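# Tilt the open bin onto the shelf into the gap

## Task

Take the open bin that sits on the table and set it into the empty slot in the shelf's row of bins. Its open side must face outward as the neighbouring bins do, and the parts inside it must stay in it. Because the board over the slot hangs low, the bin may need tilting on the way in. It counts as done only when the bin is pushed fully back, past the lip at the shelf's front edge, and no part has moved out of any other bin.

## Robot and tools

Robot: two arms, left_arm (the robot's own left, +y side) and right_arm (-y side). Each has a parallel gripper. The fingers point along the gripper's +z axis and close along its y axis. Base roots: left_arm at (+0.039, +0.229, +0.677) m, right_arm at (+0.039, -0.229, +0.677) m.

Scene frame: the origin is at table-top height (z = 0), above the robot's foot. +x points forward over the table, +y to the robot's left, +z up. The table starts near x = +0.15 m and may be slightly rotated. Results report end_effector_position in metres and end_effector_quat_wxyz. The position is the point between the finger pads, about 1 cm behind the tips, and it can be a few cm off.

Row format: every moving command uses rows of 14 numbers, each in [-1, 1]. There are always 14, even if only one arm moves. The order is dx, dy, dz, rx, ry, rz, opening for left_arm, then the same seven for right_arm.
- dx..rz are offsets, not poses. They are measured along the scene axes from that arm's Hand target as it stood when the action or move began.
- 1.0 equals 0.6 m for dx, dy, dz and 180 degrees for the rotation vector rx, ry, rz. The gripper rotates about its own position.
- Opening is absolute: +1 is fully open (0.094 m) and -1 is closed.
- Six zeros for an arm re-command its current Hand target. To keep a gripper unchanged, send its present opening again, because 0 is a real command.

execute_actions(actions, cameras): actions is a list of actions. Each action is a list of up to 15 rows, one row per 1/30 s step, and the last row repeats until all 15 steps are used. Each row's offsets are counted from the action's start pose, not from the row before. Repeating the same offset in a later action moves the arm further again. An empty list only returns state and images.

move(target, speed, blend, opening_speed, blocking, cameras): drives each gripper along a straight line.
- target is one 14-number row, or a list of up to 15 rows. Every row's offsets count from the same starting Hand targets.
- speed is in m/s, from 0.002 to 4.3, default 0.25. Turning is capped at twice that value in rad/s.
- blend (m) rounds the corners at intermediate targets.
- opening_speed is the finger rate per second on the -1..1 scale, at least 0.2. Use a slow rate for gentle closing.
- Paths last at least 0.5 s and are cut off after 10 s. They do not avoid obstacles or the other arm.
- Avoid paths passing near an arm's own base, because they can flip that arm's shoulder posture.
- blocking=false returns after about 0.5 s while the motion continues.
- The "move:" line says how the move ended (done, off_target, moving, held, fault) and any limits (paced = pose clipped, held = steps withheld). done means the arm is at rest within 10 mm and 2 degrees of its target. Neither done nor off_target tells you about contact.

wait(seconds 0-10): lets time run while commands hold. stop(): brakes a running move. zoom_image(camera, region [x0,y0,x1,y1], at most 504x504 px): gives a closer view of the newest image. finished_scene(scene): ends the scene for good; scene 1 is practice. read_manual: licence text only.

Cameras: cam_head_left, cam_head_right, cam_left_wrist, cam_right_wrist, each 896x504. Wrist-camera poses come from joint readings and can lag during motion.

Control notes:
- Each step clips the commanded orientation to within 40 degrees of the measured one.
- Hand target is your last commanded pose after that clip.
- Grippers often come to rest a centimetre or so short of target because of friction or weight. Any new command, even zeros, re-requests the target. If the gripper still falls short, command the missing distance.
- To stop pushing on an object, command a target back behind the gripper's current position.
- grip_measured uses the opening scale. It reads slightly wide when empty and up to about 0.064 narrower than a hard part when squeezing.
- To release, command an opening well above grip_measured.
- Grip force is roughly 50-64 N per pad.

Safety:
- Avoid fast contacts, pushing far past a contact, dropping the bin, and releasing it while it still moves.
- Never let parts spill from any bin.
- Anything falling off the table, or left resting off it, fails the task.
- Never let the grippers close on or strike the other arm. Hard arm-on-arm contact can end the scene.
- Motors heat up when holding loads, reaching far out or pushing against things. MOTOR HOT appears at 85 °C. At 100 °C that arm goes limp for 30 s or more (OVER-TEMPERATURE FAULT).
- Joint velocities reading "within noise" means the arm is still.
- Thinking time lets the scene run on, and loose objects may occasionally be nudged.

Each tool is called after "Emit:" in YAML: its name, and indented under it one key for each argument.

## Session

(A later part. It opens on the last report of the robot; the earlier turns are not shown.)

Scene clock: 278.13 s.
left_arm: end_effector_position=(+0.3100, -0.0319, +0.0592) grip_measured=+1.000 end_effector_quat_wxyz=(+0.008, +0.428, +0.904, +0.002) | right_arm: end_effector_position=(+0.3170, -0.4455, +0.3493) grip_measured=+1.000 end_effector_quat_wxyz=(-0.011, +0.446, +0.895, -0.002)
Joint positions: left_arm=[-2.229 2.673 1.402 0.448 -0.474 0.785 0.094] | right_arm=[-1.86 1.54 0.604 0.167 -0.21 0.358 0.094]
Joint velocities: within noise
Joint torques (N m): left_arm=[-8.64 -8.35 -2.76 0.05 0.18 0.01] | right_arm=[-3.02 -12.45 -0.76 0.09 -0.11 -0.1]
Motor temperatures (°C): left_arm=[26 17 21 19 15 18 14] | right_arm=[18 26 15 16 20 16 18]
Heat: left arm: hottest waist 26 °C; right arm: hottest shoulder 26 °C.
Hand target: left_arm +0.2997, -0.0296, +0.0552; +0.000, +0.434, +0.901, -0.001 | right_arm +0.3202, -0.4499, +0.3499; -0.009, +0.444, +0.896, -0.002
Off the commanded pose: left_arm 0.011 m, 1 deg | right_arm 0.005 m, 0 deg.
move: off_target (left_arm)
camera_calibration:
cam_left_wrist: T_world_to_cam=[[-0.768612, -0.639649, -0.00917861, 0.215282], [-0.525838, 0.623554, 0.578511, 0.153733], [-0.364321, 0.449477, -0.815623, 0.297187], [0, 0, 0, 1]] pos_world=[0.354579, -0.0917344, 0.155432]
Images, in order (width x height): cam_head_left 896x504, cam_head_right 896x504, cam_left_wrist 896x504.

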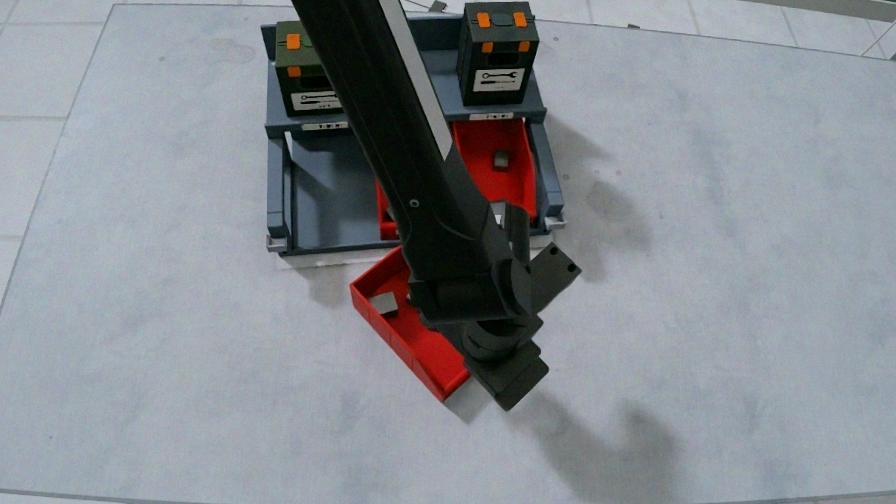

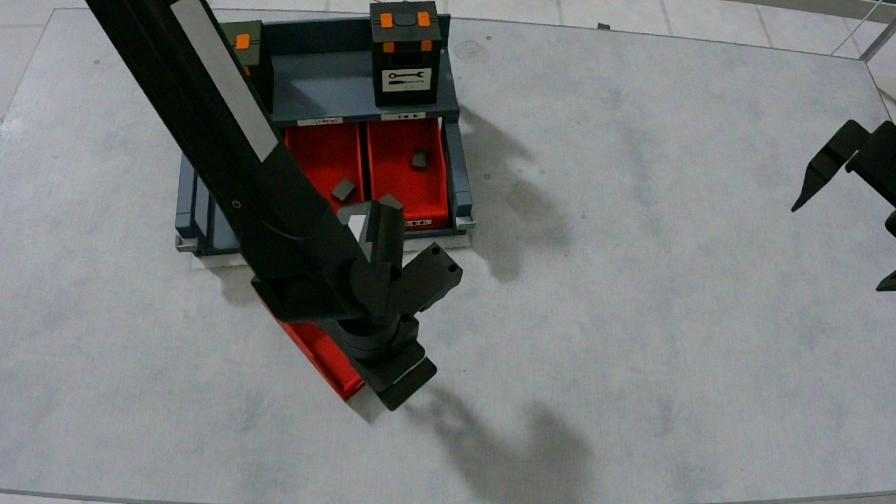

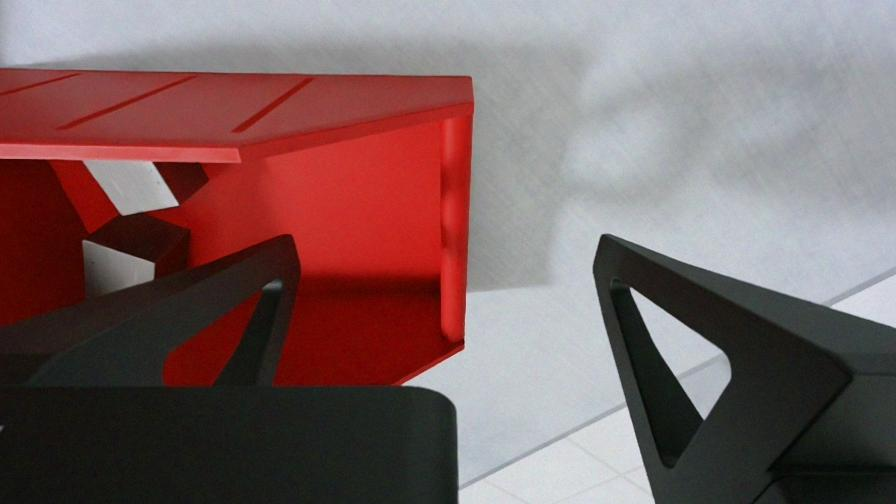

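Emit:
move:
  target: [-0.0092,0.0032,-0.04,0,0,0,1.0, 0,0,0,0,0,0,1.0]
  speed: 0.08
  cameras: ["cam_head_left","cam_left_wrist"]

Scene clock: 298.20 s.
left_arm: end_effector_position=(+0.3043, -0.0320, +0.0359) grip_measured=+1.000 end_effector_quat_wxyz=(+0.009, +0.429, +0.903, +0.001) | right_arm: end_effector_position=(+0.3170, -0.4455, +0.3493) grip_measured=+1.000 end_effector_quat_wxyz=(-0.011, +0.446, +0.895, -0.002)
Joint positions: left_arm=[-2.211 2.729 1.469 0.445 -0.459 0.803 0.094] | right_arm=[-1.86 1.54 0.604 0.167 -0.21 0.358 0.094]
Joint velocities: within noise
Joint torques (N m): left_arm=[-8.35 -8.06 -2.74 0.12 0.17 0.07] | right_arm=[-2.96 -11.75 -0.8 0.01 -0.08 -0.09]
Motor temperatures (°C): left_arm=[26 17 21 19 15 18 14] | right_arm=[18 26 15 16 20 16 18]
Heat: left arm: hottest waist 26 °C; right arm: hottest shoulder 26 °C.
Hand target: left_arm +0.2941, -0.0277, +0.0312; +0.000, +0.434, +0.901, -0.001 | right_arm +0.3202, -0.4499, +0.3499; -0.009, +0.444, +0.896, -0.002
Off the commanded pose: left_arm 0.012 m, 1 deg | right_arm 0.005 m, 0 deg.
move: off_target (left_arm)
camera_calibration:
cam_left_wrist: T_world_to_cam=[[-0.770374, -0.637541, -0.00807666, 0.211132], [-0.524215, 0.626123, 0.577208, 0.163952], [-0.362937, 0.4489, -0.816557, 0.275747], [0, 0, 0, 1]] pos_world=[0.348676, -0.0918313, 0.132234]
Images, in order (width x height): cam_head_left 896x504, cam_left_wrist 896x504.

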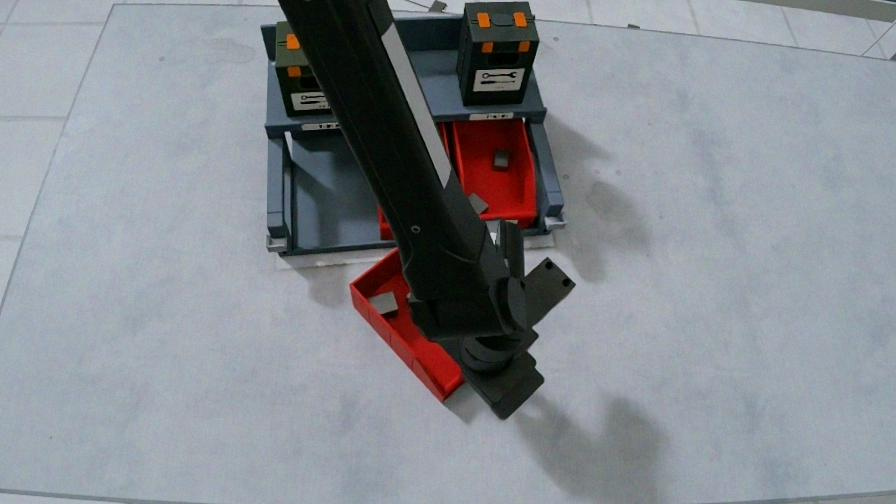

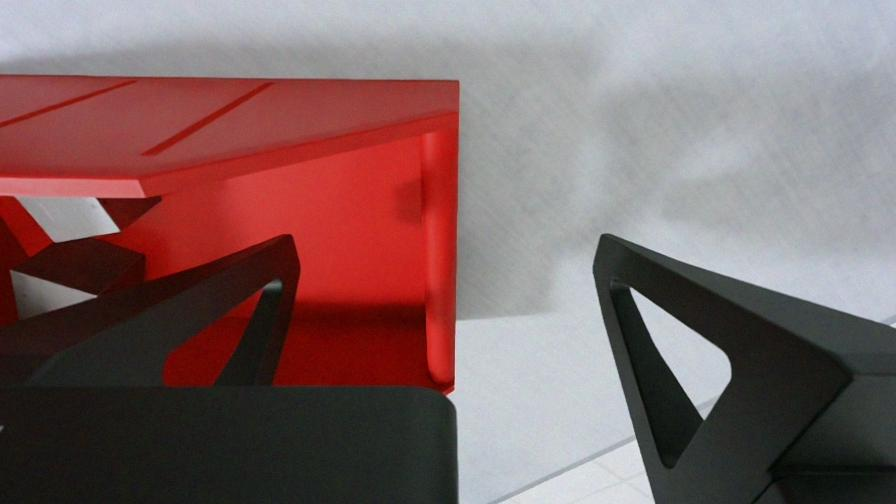

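Emit:
move:
  target: [0,0,0,0,0,0,-0.95, 0,0,0,0,0,0,1.0]
  opening_speed: 0.6
  cameras: ["cam_head_left","cam_left_wrist"]

Scene clock: 307.97 s.
left_arm: end_effector_position=(+0.3053, -0.0310, +0.0352) grip_measured=-0.819 end_effector_quat_wxyz=(+0.009, +0.428, +0.904, +0.002) | right_arm: end_effector_position=(+0.3170, -0.4455, +0.3493) grip_measured=+1.000 end_effector_quat_wxyz=(-0.011, +0.446, +0.895, -0.002)
Joint positions: left_arm=[-2.209 2.729 1.471 0.444 -0.46 0.804 0.008] | right_arm=[-1.86 1.54 0.604 0.167 -0.21 0.358 0.094]
Joint velocities: within noise
Joint torques (N m): left_arm=[-8.35 -8.12 -2.88 0.21 0.18 0.03] | right_arm=[-2.78 -11.87 -0.87 -0.08 -0.1 -0.09]
Motor temperatures (°C): left_arm=[26 17 21 19 15 18 14] | right_arm=[18 26 15 16 20 16 18]
Heat: left arm: hottest waist 26 °C; right arm: hottest shoulder 26 °C.
Hand target: left_arm +0.2941, -0.0275, +0.0312; +0.000, +0.434, +0.901, +0.000 | right_arm +0.3202, -0.4499, +0.3499; -0.009, +0.444, +0.896, -0.002
Off the commanded pose: left_arm 0.012 m, 1 deg | right_arm 0.005 m, 0 deg.
move: off_target (left_arm)
camera_calibration:
cam_left_wrist: T_world_to_cam=[[-0.769557, -0.638503, -0.00978607, 0.212324], [-0.525542, 0.624555, 0.577699, 0.164636], [-0.362751, 0.449715, -0.816191, 0.275012], [0, 0, 0, 1]] pos_world=[0.349679, -0.0909315, 0.13143]
Images, in order (width x height): cam_head_left 896x504, cam_left_wrist 896x504.

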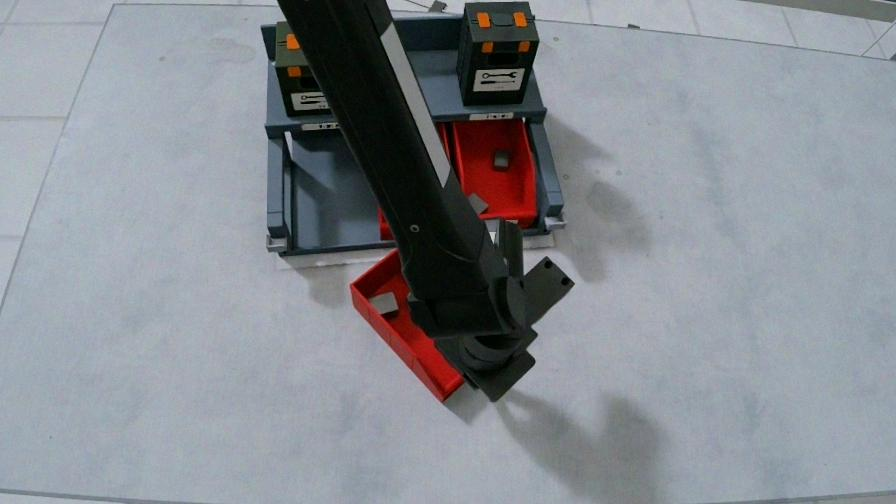

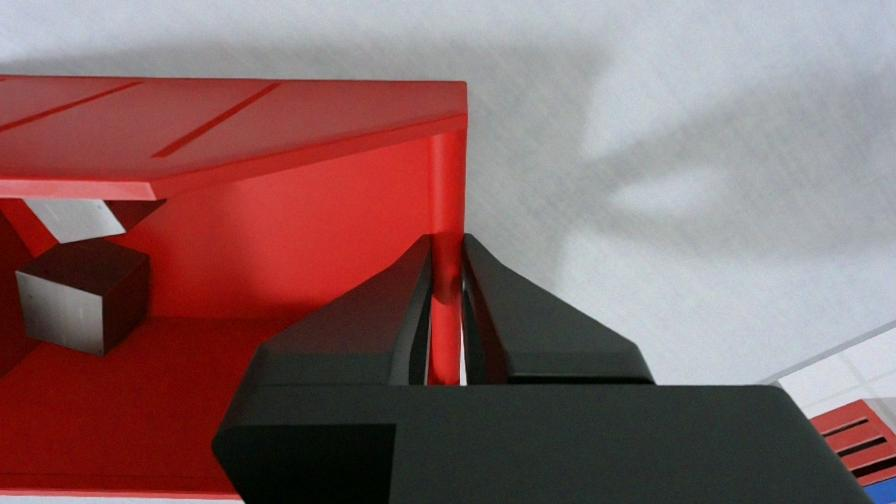

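Emit:
move:
  target: [0,0,0.13,0,0,0,-0.95, 0,0,0,0,0,0,1.0]
  speed: 0.08
  cameras: ["cam_head_left","cam_head_right","cam_left_wrist"]

Scene clock: 316.17 s.
left_arm: end_effector_position=(+0.2928, -0.0218, +0.0962) grip_measured=-0.823 end_effector_quat_wxyz=(-0.006, +0.433, +0.901, +0.001) | right_arm: end_effector_position=(+0.3170, -0.4455, +0.3493) grip_measured=+1.000 end_effector_quat_wxyz=(-0.011, +0.446, +0.895, -0.002)
Joint positions: left_arm=[-2.25 2.601 1.268 0.471 -0.495 0.765 0.008] | right_arm=[-1.86 1.54 0.604 0.167 -0.21 0.358 0.094]
Joint velocities: within noise
Joint torques (N m): left_arm=[-10.05 -11.05 -5.7 0.81 -0.17 -0.16] | right_arm=[-3.25 -12.1 -0.77 -0.08 -0.14 -0.05]
Motor temperatures (°C): left_arm=[26 17 21 19 15 18 15] | right_arm=[17 26 15 16 20 16 18]
Heat: left arm: hottest waist 26 °C; right arm: hottest shoulder 26 °C.
Hand target: left_arm +0.2941, -0.0277, +0.1092; +0.000, +0.434, +0.901, -0.001 | right_arm +0.3202, -0.4499, +0.3499; -0.009, +0.444, +0.896, -0.002
Off the commanded pose: left_arm 0.014 m, 1 deg | right_arm 0.005 m, 0 deg.
move: off_target (left_arm)
camera_calibration:
cam_left_wrist: T_world_to_cam=[[-0.776296, -0.630355, 0.00408179, 0.210055], [-0.503, 0.623332, 0.598705, 0.108437], [-0.379942, 0.46272, -0.800959, 0.320069], [0, 0, 0, 1]] pos_world=[0.339216, -0.083285, 0.190583]
Images, in order (width x height): cam_head_left 896x504, cam_head_right 896x504, cam_left_wrist 896x504.

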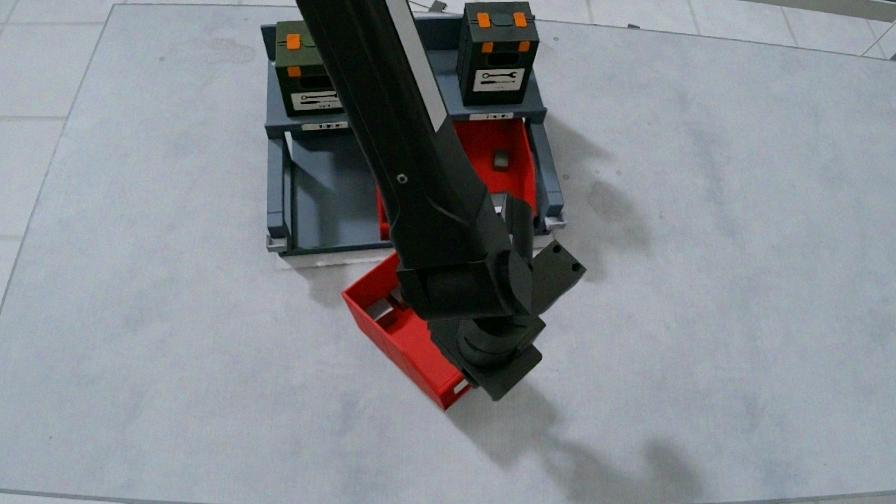

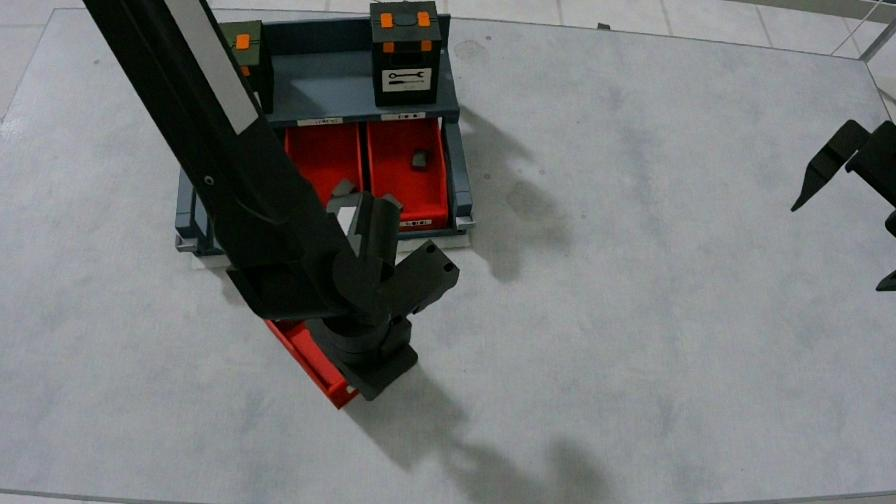

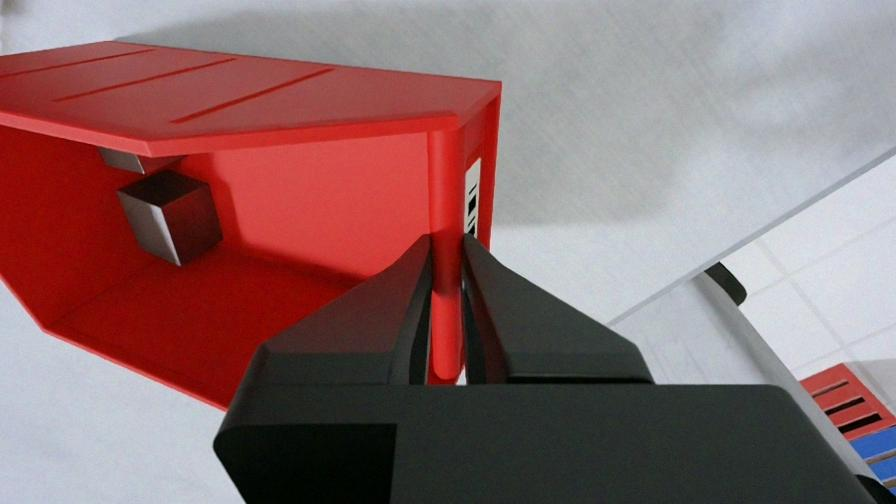

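Emit:
move:
  target: [0,0,-0.127,0,0,0,-0.95, 0,0,0,0,0,0,1.0]
  speed: 0.08
  cameras: ["cam_left_wrist"]

Scene clock: 337.57 s.
left_arm: end_effector_position=(+0.2965, -0.0349, +0.0397) grip_measured=-0.823 end_effector_quat_wxyz=(+0.005, +0.431, +0.903, -0.002) | right_arm: end_effector_position=(+0.3170, -0.4455, +0.3493) grip_measured=+1.000 end_effector_quat_wxyz=(-0.011, +0.446, +0.895, -0.002)
Joint positions: left_arm=[-2.219 2.73 1.456 0.445 -0.461 0.795 0.008] | right_arm=[-1.86 1.54 0.604 0.167 -0.21 0.358 0.094]
Joint velocities: within noise
Joint torques (N m): left_arm=[-8.06 -8.12 -2.25 0.18 0.24 0.13] | right_arm=[-3.25 -11.75 -0.72 -0.12 -0.08 -0.1]
Motor temperatures (°C): left_arm=[26 17 22 19 15 18 15] | right_arm=[17 26 15 16 20 16 18]
Heat: left arm: hottest waist 26 °C; right arm: hottest shoulder 26 °C.
Hand target: left_arm +0.2943, -0.0276, +0.0330; +0.000, +0.434, +0.901, -0.001 | right_arm +0.3202, -0.4499, +0.3499; -0.009, +0.444, +0.896, -0.002
Off the commanded pose: left_arm 0.010 m, 1 deg | right_arm 0.005 m, 0 deg.
move: done
camera_calibration:
cam_left_wrist: T_world_to_cam=[[-0.772802, -0.634647, 0.00094147, 0.203784], [-0.51617, 0.629396, 0.580887, 0.15711], [-0.369251, 0.448425, -0.813984, 0.27914], [0, 0, 0, 1]] pos_world=[0.341653, -0.0947264, 0.135761]
Images, in order (width x height): cam_left_wrist 896x504.

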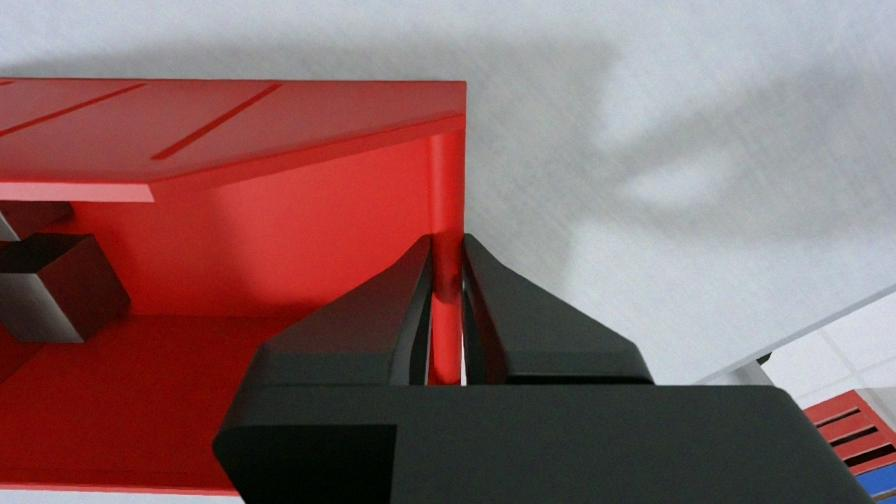

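Emit:
move:
  target:
    - [0,0,0,0,0,0,-0.3, 0,0,0,0,0,0,1.0]
    - [0,0,-0.022,0,0,0,-0.3, 0,0,0,0,0,0,1.0]
  speed: 0.06
  opening_speed: 0.8
  cameras: ["cam_left_wrist"]

Scene clock: 343.13 s.
left_arm: end_effector_position=(+0.3051, -0.0331, +0.0256) grip_measured=-0.302 end_effector_quat_wxyz=(+0.010, +0.429, +0.903, +0.001) | right_arm: end_effector_position=(+0.3170, -0.4455, +0.3493) grip_measured=+1.000 end_effector_quat_wxyz=(-0.011, +0.446, +0.895, -0.002)
Joint positions: left_arm=[-2.204 2.752 1.505 0.435 -0.453 0.81 0.033] | right_arm=[-1.86 1.54 0.604 0.167 -0.21 0.358 0.094]
Joint velocities: within noise
Joint torques (N m): left_arm=[-8.18 -7.94 -2.51 0.24 0.19 0.11] | right_arm=[-2.55 -11.93 -0.75 0.01 -0.11 -0.08]
Motor temperatures (°C): left_arm=[26 17 22 19 15 18 15] | right_arm=[17 26 15 16 20 16 18]
Heat: left arm: hottest waist 26 °C; right arm: hottest shoulder 26 °C.
Hand target: left_arm +0.2944, -0.0277, +0.0198; +0.000, +0.434, +0.901, +0.000 | right_arm +0.3202, -0.4499, +0.3499; -0.009, +0.444, +0.896, -0.002
Off the commanded pose: left_arm 0.013 m, 1 deg | right_arm 0.005 m, 0 deg.
move: off_target (left_arm)
camera_calibration:
cam_left_wrist: T_world_to_cam=[[-0.771036, -0.636736, -0.0083575, 0.211293], [-0.524269, 0.627289, 0.575891, 0.171122], [-0.361448, 0.448415, -0.817484, 0.267668], [0, 0, 0, 1]] pos_world=[0.349377, -0.0928307, 0.122032]
Images, in order (width x height): cam_left_wrist 896x504.

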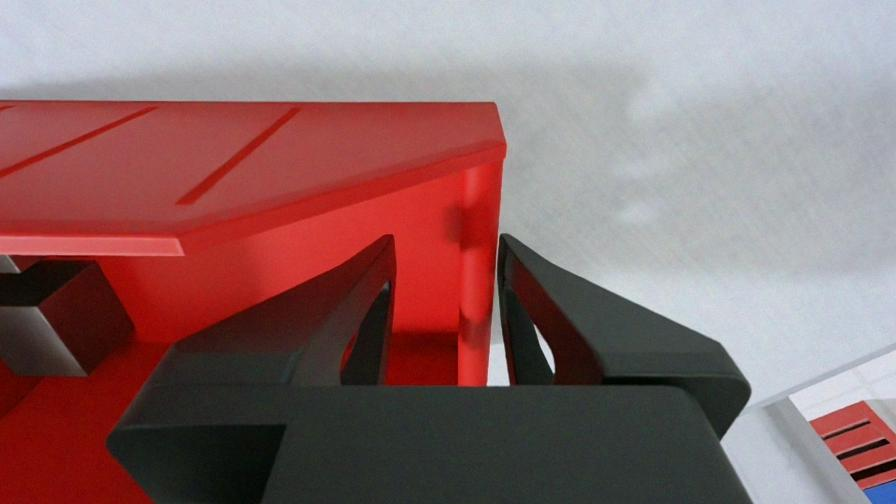

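Emit:
move:
  target:
    - [-0.009,-0.0075,0,0,0,0,-0.3, 0,0,0,0,0,0,1.0]
    - [-0.009,-0.0075,0,0,0,0,-0.97, 0,0,0,0,0,0,1.0]
  speed: 0.06
  opening_speed: 0.6
  cameras: ["cam_left_wrist"]

Scene clock: 348.37 s.
left_arm: end_effector_position=(+0.2960, -0.0338, +0.0225) grip_measured=-0.812 end_effector_quat_wxyz=(+0.005, +0.432, +0.902, -0.001) | right_arm: end_effector_position=(+0.3170, -0.4455, +0.3493) grip_measured=+1.000 end_effector_quat_wxyz=(-0.011, +0.446, +0.895, -0.002)
Joint positions: left_arm=[-2.204 2.767 1.509 0.434 -0.453 0.81 0.009] | right_arm=[-1.86 1.54 0.604 0.167 -0.21 0.358 0.094]
Joint velocities: within noise
Joint torques (N m): left_arm=[-8.88 -7.94 -2.69 0.39 -0.05 -0.03] | right_arm=[-3.08 -11.52 -0.77 -0.13 -0.08 -0.07]
Motor temperatures (°C): left_arm=[26 17 21 19 15 18 15] | right_arm=[17 26 15 16 19 16 18]
Heat: left arm: hottest waist 26 °C; right arm: hottest shoulder 26 °C.
Hand target: left_arm +0.2888, -0.0322, +0.0198; +0.000, +0.434, +0.901, -0.001 | right_arm +0.3202, -0.4499, +0.3499; -0.009, +0.444, +0.896, -0.002
Off the commanded pose: left_arm 0.008 m, 1 deg | right_arm 0.005 m, 0 deg.
move: done
camera_calibration:
cam_left_wrist: T_world_to_cam=[[-0.774465, -0.632615, -0.00097156, 0.20468], [-0.515178, 0.629802, 0.581327, 0.165887], [-0.367144, 0.450718, -0.81367, 0.263856], [0, 0, 0, 1]] pos_world=[0.340852, -0.0939169, 0.118456]
Images, in order (width x height): cam_left_wrist 896x504.

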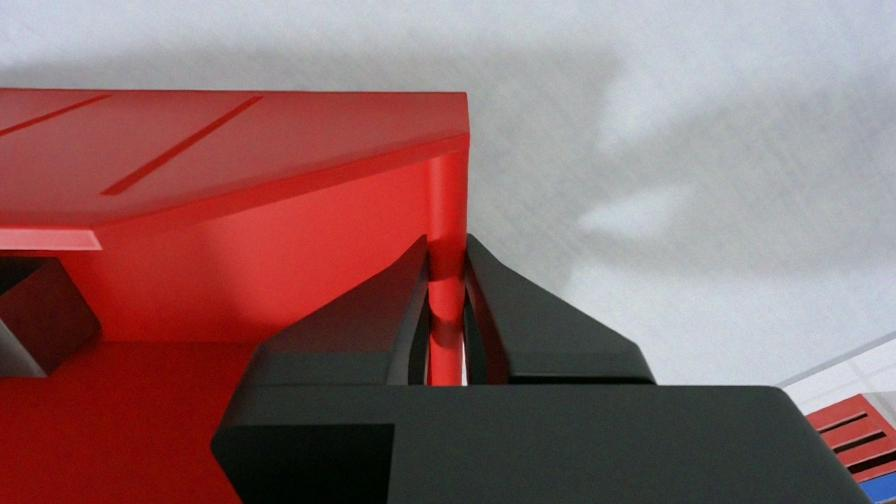

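Emit:
move:
  target: [0,0,0.14,0,0,0,-0.97, 0,0,0,0,0,0,1.0]
  speed: 0.08
  cameras: ["cam_head_left","cam_head_right","cam_left_wrist"]

Scene clock: 352.47 s.
left_arm: end_effector_position=(+0.2821, -0.0268, +0.0895) grip_measured=-0.815 end_effector_quat_wxyz=(-0.009, +0.435, +0.900, -0.004) | right_arm: end_effector_position=(+0.3170, -0.4455, +0.3493) grip_measured=+1.000 end_effector_quat_wxyz=(-0.011, +0.446, +0.895, -0.002)
Joint positions: left_arm=[-2.252 2.629 1.287 0.468 -0.489 0.763 0.009] | right_arm=[-1.86 1.54 0.604 0.167 -0.21 0.358 0.094]
Joint velocities: within noise
Joint torques (N m): left_arm=[-10.23 -11.52 -5.5 1.05 -0.55 -0.19] | right_arm=[-3.08 -11.69 -0.76 -0.02 -0.1 -0.06]
Motor temperatures (°C): left_arm=[26 17 21 19 15 18 15] | right_arm=[17 26 15 16 19 16 18]
Heat: left arm: hottest waist 26 °C; right arm: hottest shoulder 26 °C.
Hand target: left_arm +0.2889, -0.0320, +0.1038; +0.000, +0.434, +0.901, +0.000 | right_arm +0.3202, -0.4499, +0.3499; -0.009, +0.444, +0.896, -0.002
Off the commanded pose: left_arm 0.017 m, 1 deg | right_arm 0.005 m, 0 deg.
move: off_target (left_arm)
camera_calibration:
cam_left_wrist: T_world_to_cam=[[-0.779626, -0.626014, 0.0170162, 0.19844], [-0.492786, 0.630021, 0.600195, 0.107384], [-0.386451, 0.459543, -0.799672, 0.314563], [0, 0, 0, 1]] pos_world=[0.329189, -0.0879831, 0.183719]
Images, in order (width x height): cam_head_left 896x504, cam_head_right 896x504, cam_left_wrist 896x504.

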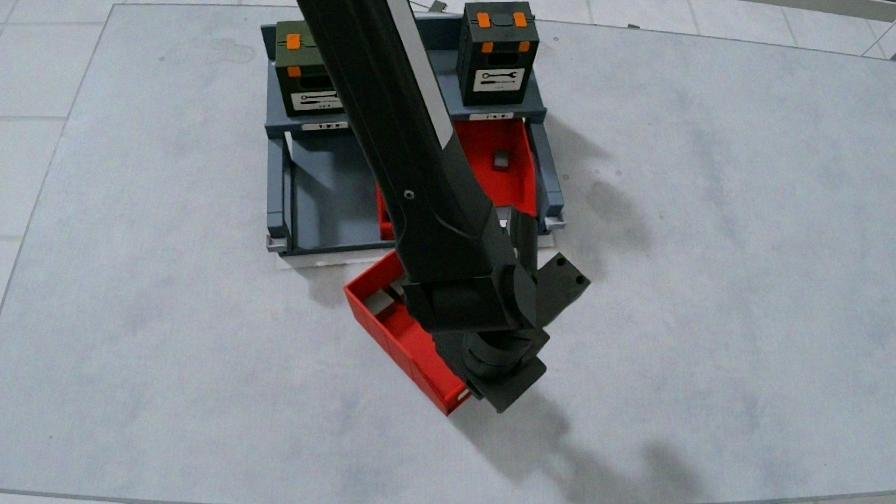

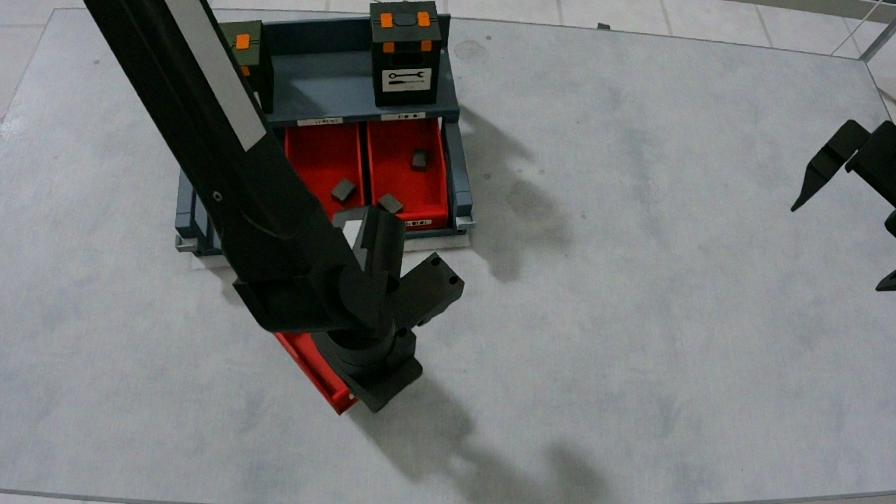

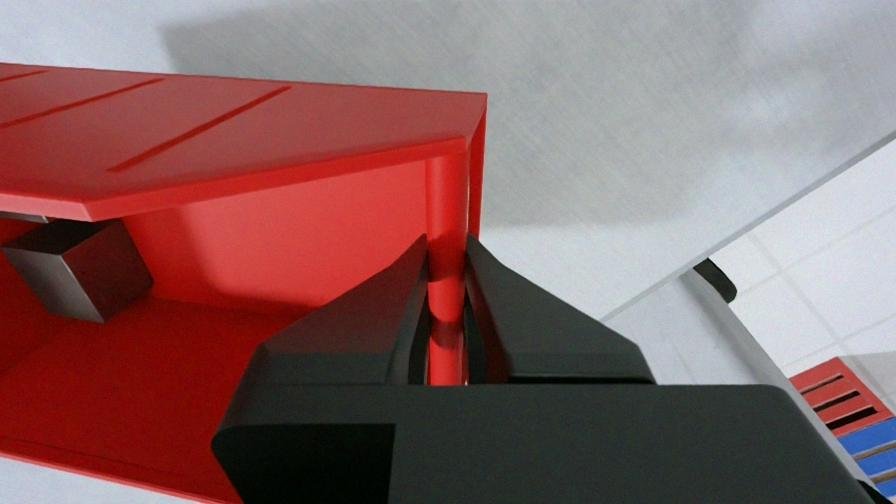

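Emit:
wait:
  seconds: 1
  cameras: ["cam_head_left","cam_left_wrist"]

Scene clock: 357.93 s.
left_arm: end_effector_position=(+0.2815, -0.0267, +0.0897) grip_measured=-0.815 end_effector_quat_wxyz=(-0.010, +0.435, +0.900, -0.004) | right_arm: end_effector_position=(+0.3170, -0.4455, +0.3493) grip_measured=+1.000 end_effector_quat_wxyz=(-0.011, +0.446, +0.895, -0.002)
Joint positions: left_arm=[-2.252 2.629 1.286 0.468 -0.489 0.762 0.009] | right_arm=[-1.86 1.54 0.604 0.167 -0.21 0.358 0.094]
Joint velocities: within noise
Joint torques (N m): left_arm=[-10.17 -11.05 -5.48 1.06 -0.54 -0.16] | right_arm=[-3.49 -11.69 -0.65 0.08 -0.09 -0.08]
Motor temperatures (°C): left_arm=[26 17 22 19 15 18 15] | right_arm=[17 26 15 16 19 16 18]
Heat: left arm: hottest waist 26 °C; right arm: hottest shoulder 26 °C.
Hand target: left_arm +0.2890, -0.0321, +0.1038; +0.000, +0.434, +0.901, +0.000 | right_arm +0.3202, -0.4499, +0.3499; -0.009, +0.444, +0.896, -0.002
Tool commands: left_gripper/opening=-0.97 right_gripper/opening=+1.0
Off the commanded pose: left_arm 0.017 m, 1 deg | right_arm 0.005 m, 0 deg.
wait: 1.00 s; at rest from the start
camera_calibration:
cam_left_wrist: T_world_to_cam=[[-0.778994, -0.626782, 0.0177017, 0.197833], [-0.492793, 0.629434, 0.600805, 0.106727], [-0.387716, 0.4593, -0.799199, 0.314622], [0, 0, 0, 1]] pos_world=[0.328689, -0.0876853, 0.183821]
Images, in order (width x height): cam_head_left 896x504, cam_left_wrist 896x504.

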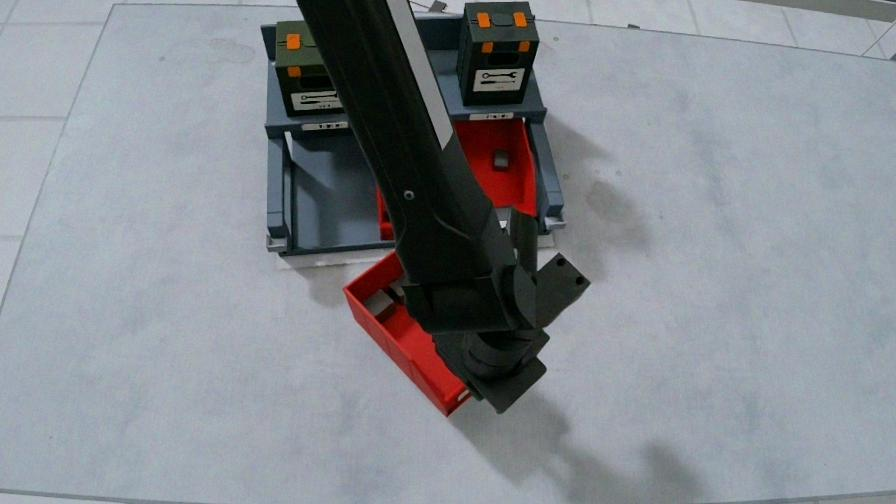

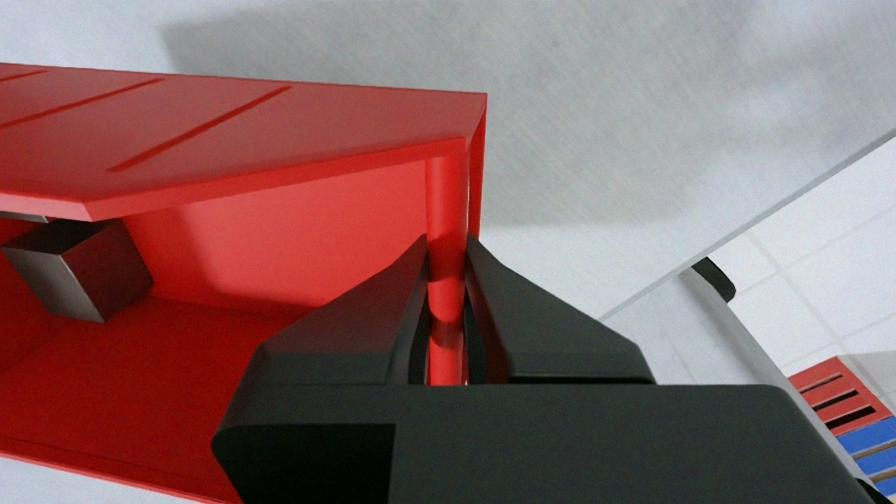

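Emit:
move:
  target:
    - [0,0,0.11,0,0,0,-0.97, 0,0,0,0,0,0,1.0]
    - [-0.01,0.274,0.11,0,0,-0.2017,-0.97, 0,0,0,0,0,0,1.0]
  speed: 0.12
  blend: [0.02,0]
  cameras: ["cam_head_left","cam_head_right","cam_left_wrist"]

Scene clock: 376.47 s.
left_arm: end_effector_position=(+0.2799, +0.1291, +0.1560) grip_measured=-0.815 end_effector_quat_wxyz=(-0.006, +0.691, +0.723, -0.005) | right_arm: end_effector_position=(+0.3170, -0.4455, +0.3493) grip_measured=+1.000 end_effector_quat_wxyz=(-0.011, +0.446, +0.895, -0.002)
Joint positions: left_arm=[-2.006 2.373 0.894 0.689 -0.324 1.587 0.009] | right_arm=[-1.86 1.54 0.604 0.167 -0.21 0.358 0.094]
Joint velocities: within noise
Joint torques (N m): left_arm=[-5.07 -10.87 -8.05 1.28 0.18 0.05] | right_arm=[-3.08 -12.34 -0.87 -0.17 -0.11 -0.12]
Motor temperatures (°C): left_arm=[26 17 22 19 15 18 15] | right_arm=[17 26 15 16 19 16 18]
Heat: left arm: hottest waist 26 °C; right arm: hottest shoulder 26 °C.
Hand target: left_arm +0.2830, +0.1322, +0.1698; +0.000, +0.693, +0.721, -0.001 | right_arm +0.3202, -0.4499, +0.3499; -0.009, +0.444, +0.896, -0.002
Off the commanded pose: left_arm 0.014 m, 1 deg | right_arm 0.005 m, 0 deg.
move: off_target (left_arm)
camera_calibration:
cam_left_wrist: T_world_to_cam=[[-0.998466, -0.0526541, 0.0171009, 0.280436], [-0.0323264, 0.805273, 0.592023, -0.182147], [-0.0449433, 0.590562, -0.80574, 0.183649], [0, 0, 0, 1]] pos_world=[0.282372, 0.0529877, 0.251013]
Images, in order (width x height): cam_head_left 896x504, cam_head_right 896x504, cam_left_wrist 896x504.

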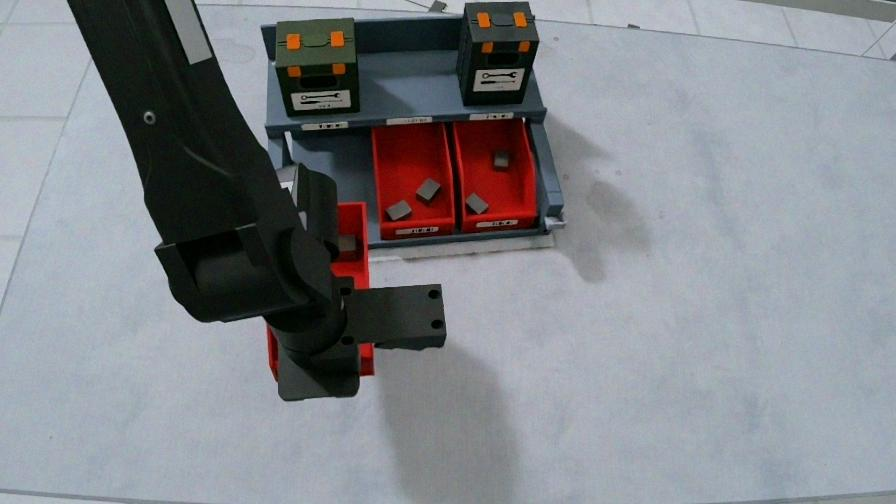

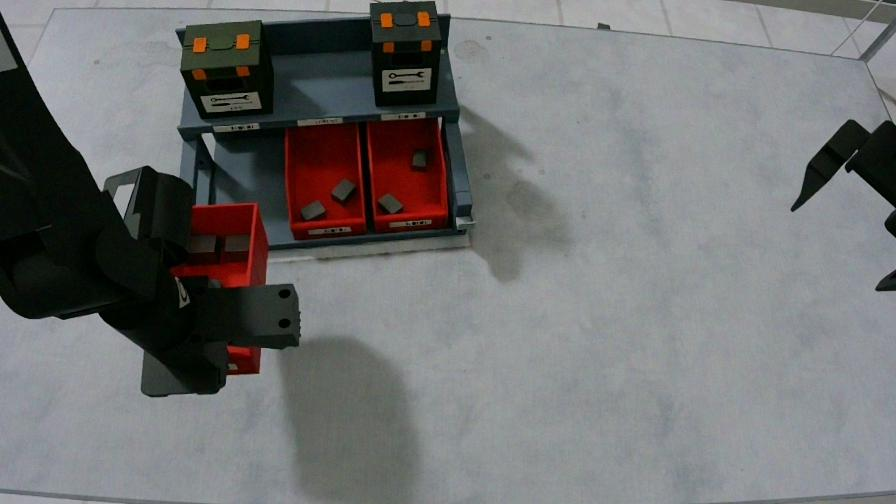

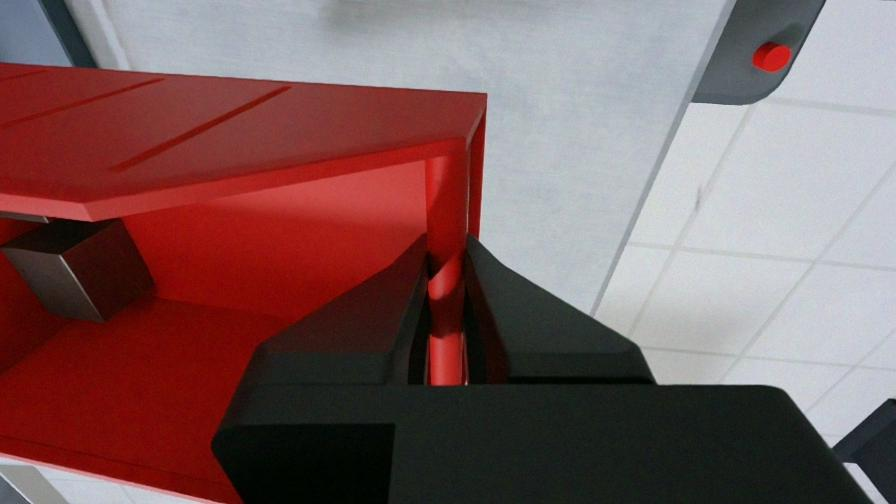

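Emit:
zoom_image:
  camera: "cam_head_left"
  region: [250, 100, 410, 260]

Emit:
zoom_image:
  camera: "cam_head_left"
  region: [360, 100, 580, 270]

Emit:
zoom_image:
  camera: "cam_head_right"
  region: [160, 90, 340, 270]

Scaled by 3.150 from the camera's 896x504 image, which has a finer 1280x720 frame.

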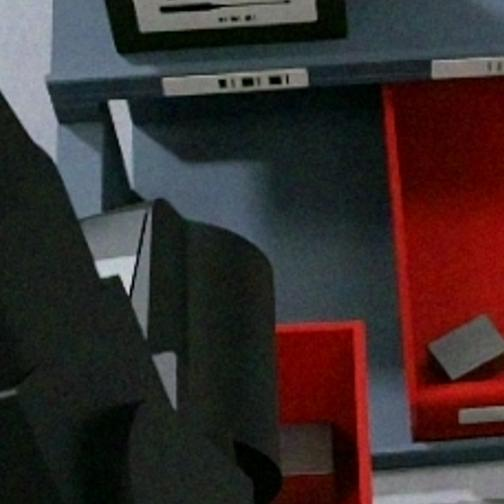

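Scaled by 2.291 from the camera's 896x504 image, which has a finer 1280x720 frame.

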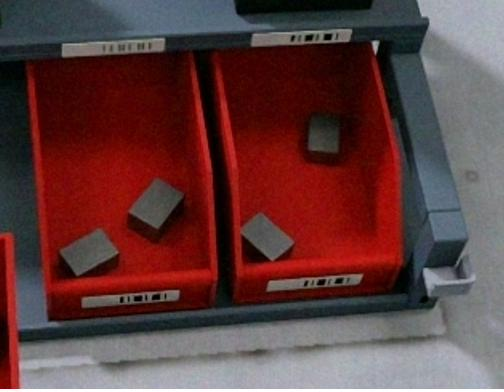

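Scaled by 2.800 from the camera's 896x504 image, which has a finer 1280x720 frame.

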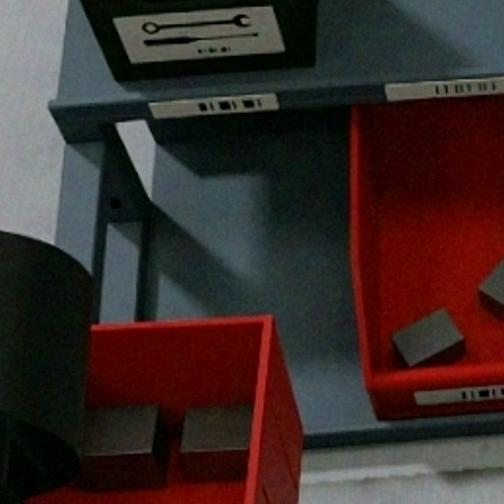

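Emit:
move:
  target: [0.19,0.004,0,0,0,0,-0.97, 0,0,0,0,0,0,1.0]
  speed: 0.1
  cameras: ["cam_head_left","cam_head_right","cam_left_wrist"]

Scene clock: 440.57 s.
left_arm: end_effector_position=(+0.3774, +0.1374, +0.1607) grip_measured=-0.815 end_effector_quat_wxyz=(-0.014, +0.693, +0.720, -0.012) | right_arm: end_effector_position=(+0.3170, -0.4455, +0.3493) grip_measured=+1.000 end_effector_quat_wxyz=(-0.011, +0.446, +0.895, -0.002)
Joint positions: left_arm=[-2.006 2.205 1.02 0.373 -0.325 1.588 0.009] | right_arm=[-1.86 1.54 0.604 0.167 -0.21 0.358 0.094]
Joint velocities: within noise
Joint torques (N m): left_arm=[-6.3 -13.74 -3.23 0.44 -0.07 -0.03] | right_arm=[-2.78 -11.87 -0.81 -0.12 -0.11 -0.08]
Motor temperatures (°C): left_arm=[25 18 26 19 15 18 16] | right_arm=[17 26 15 16 19 16 18]
Heat: left arm: hottest elbow 26 °C; right arm: hottest shoulder 26 °C.
Hand target: left_arm +0.3967, +0.1345, +0.1698; +0.000, +0.693, +0.721, -0.001 | right_arm +0.3202, -0.4499, +0.3499; -0.009, +0.444, +0.896, -0.002
Off the commanded pose: left_arm 0.022 m, 2 deg | right_arm 0.005 m, 0 deg.
move: off_target (left_arm)
camera_calibration:
cam_left_wrist: T_world_to_cam=[[-0.998298, -0.044741, 0.0374002, 0.373772], [-0.0139173, 0.805624, 0.592264, -0.195509], [-0.0566289, 0.590736, -0.804875, 0.191153], [0, 0, 0, 1]] pos_world=[0.38124, 0.061309, 0.255668]
Images, in order (width x height): cam_head_left 896x504, cam_head_right 896x504, cam_left_wrist 896x504.

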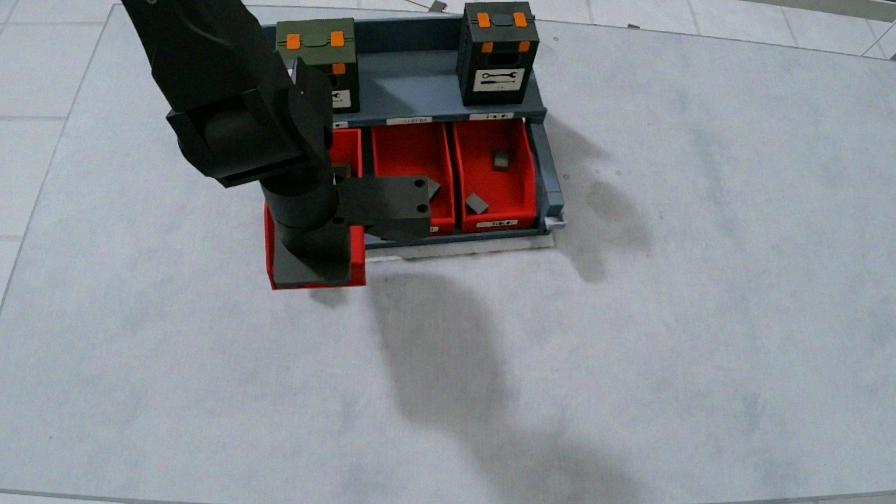

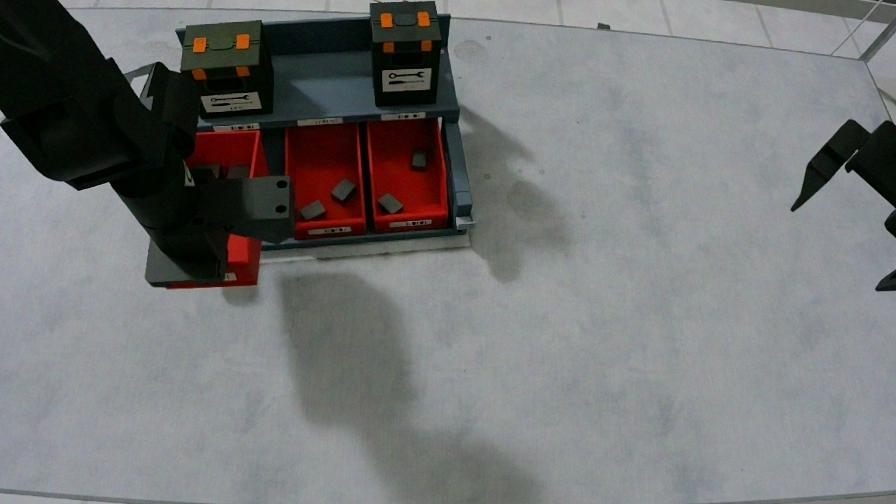

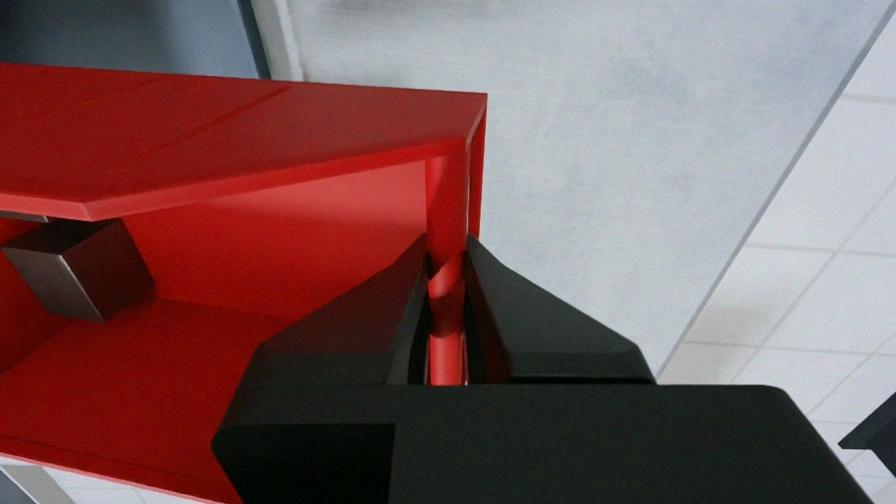

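Emit:
zoom_image:
  camera: "cam_head_left"
  region: [250, 90, 410, 300]

Emit:
zoom_image:
  camera: "cam_head_right"
  region: [140, 90, 340, 300]

Scaled by 2.400 from the camera's 896x504 image, which has a finer 1280x720 frame.

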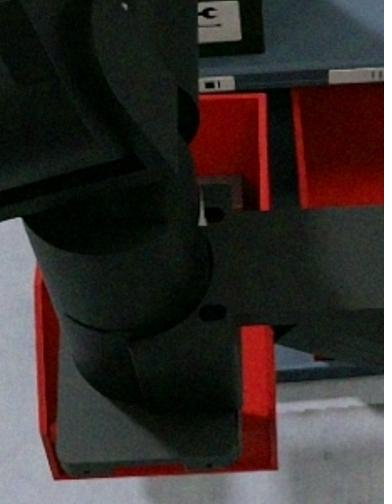

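Scaled by 2.400 from the camera's 896x504 image, which has a finer 1280x720 frame.

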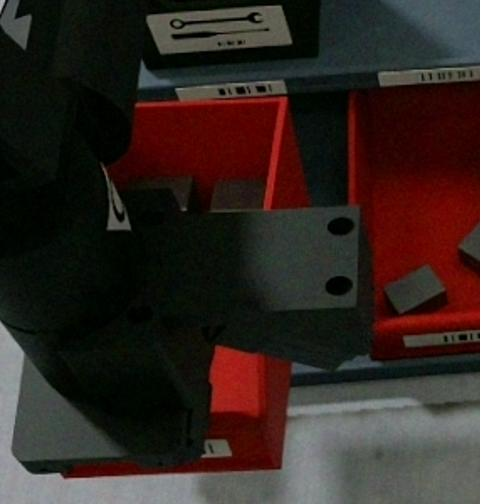

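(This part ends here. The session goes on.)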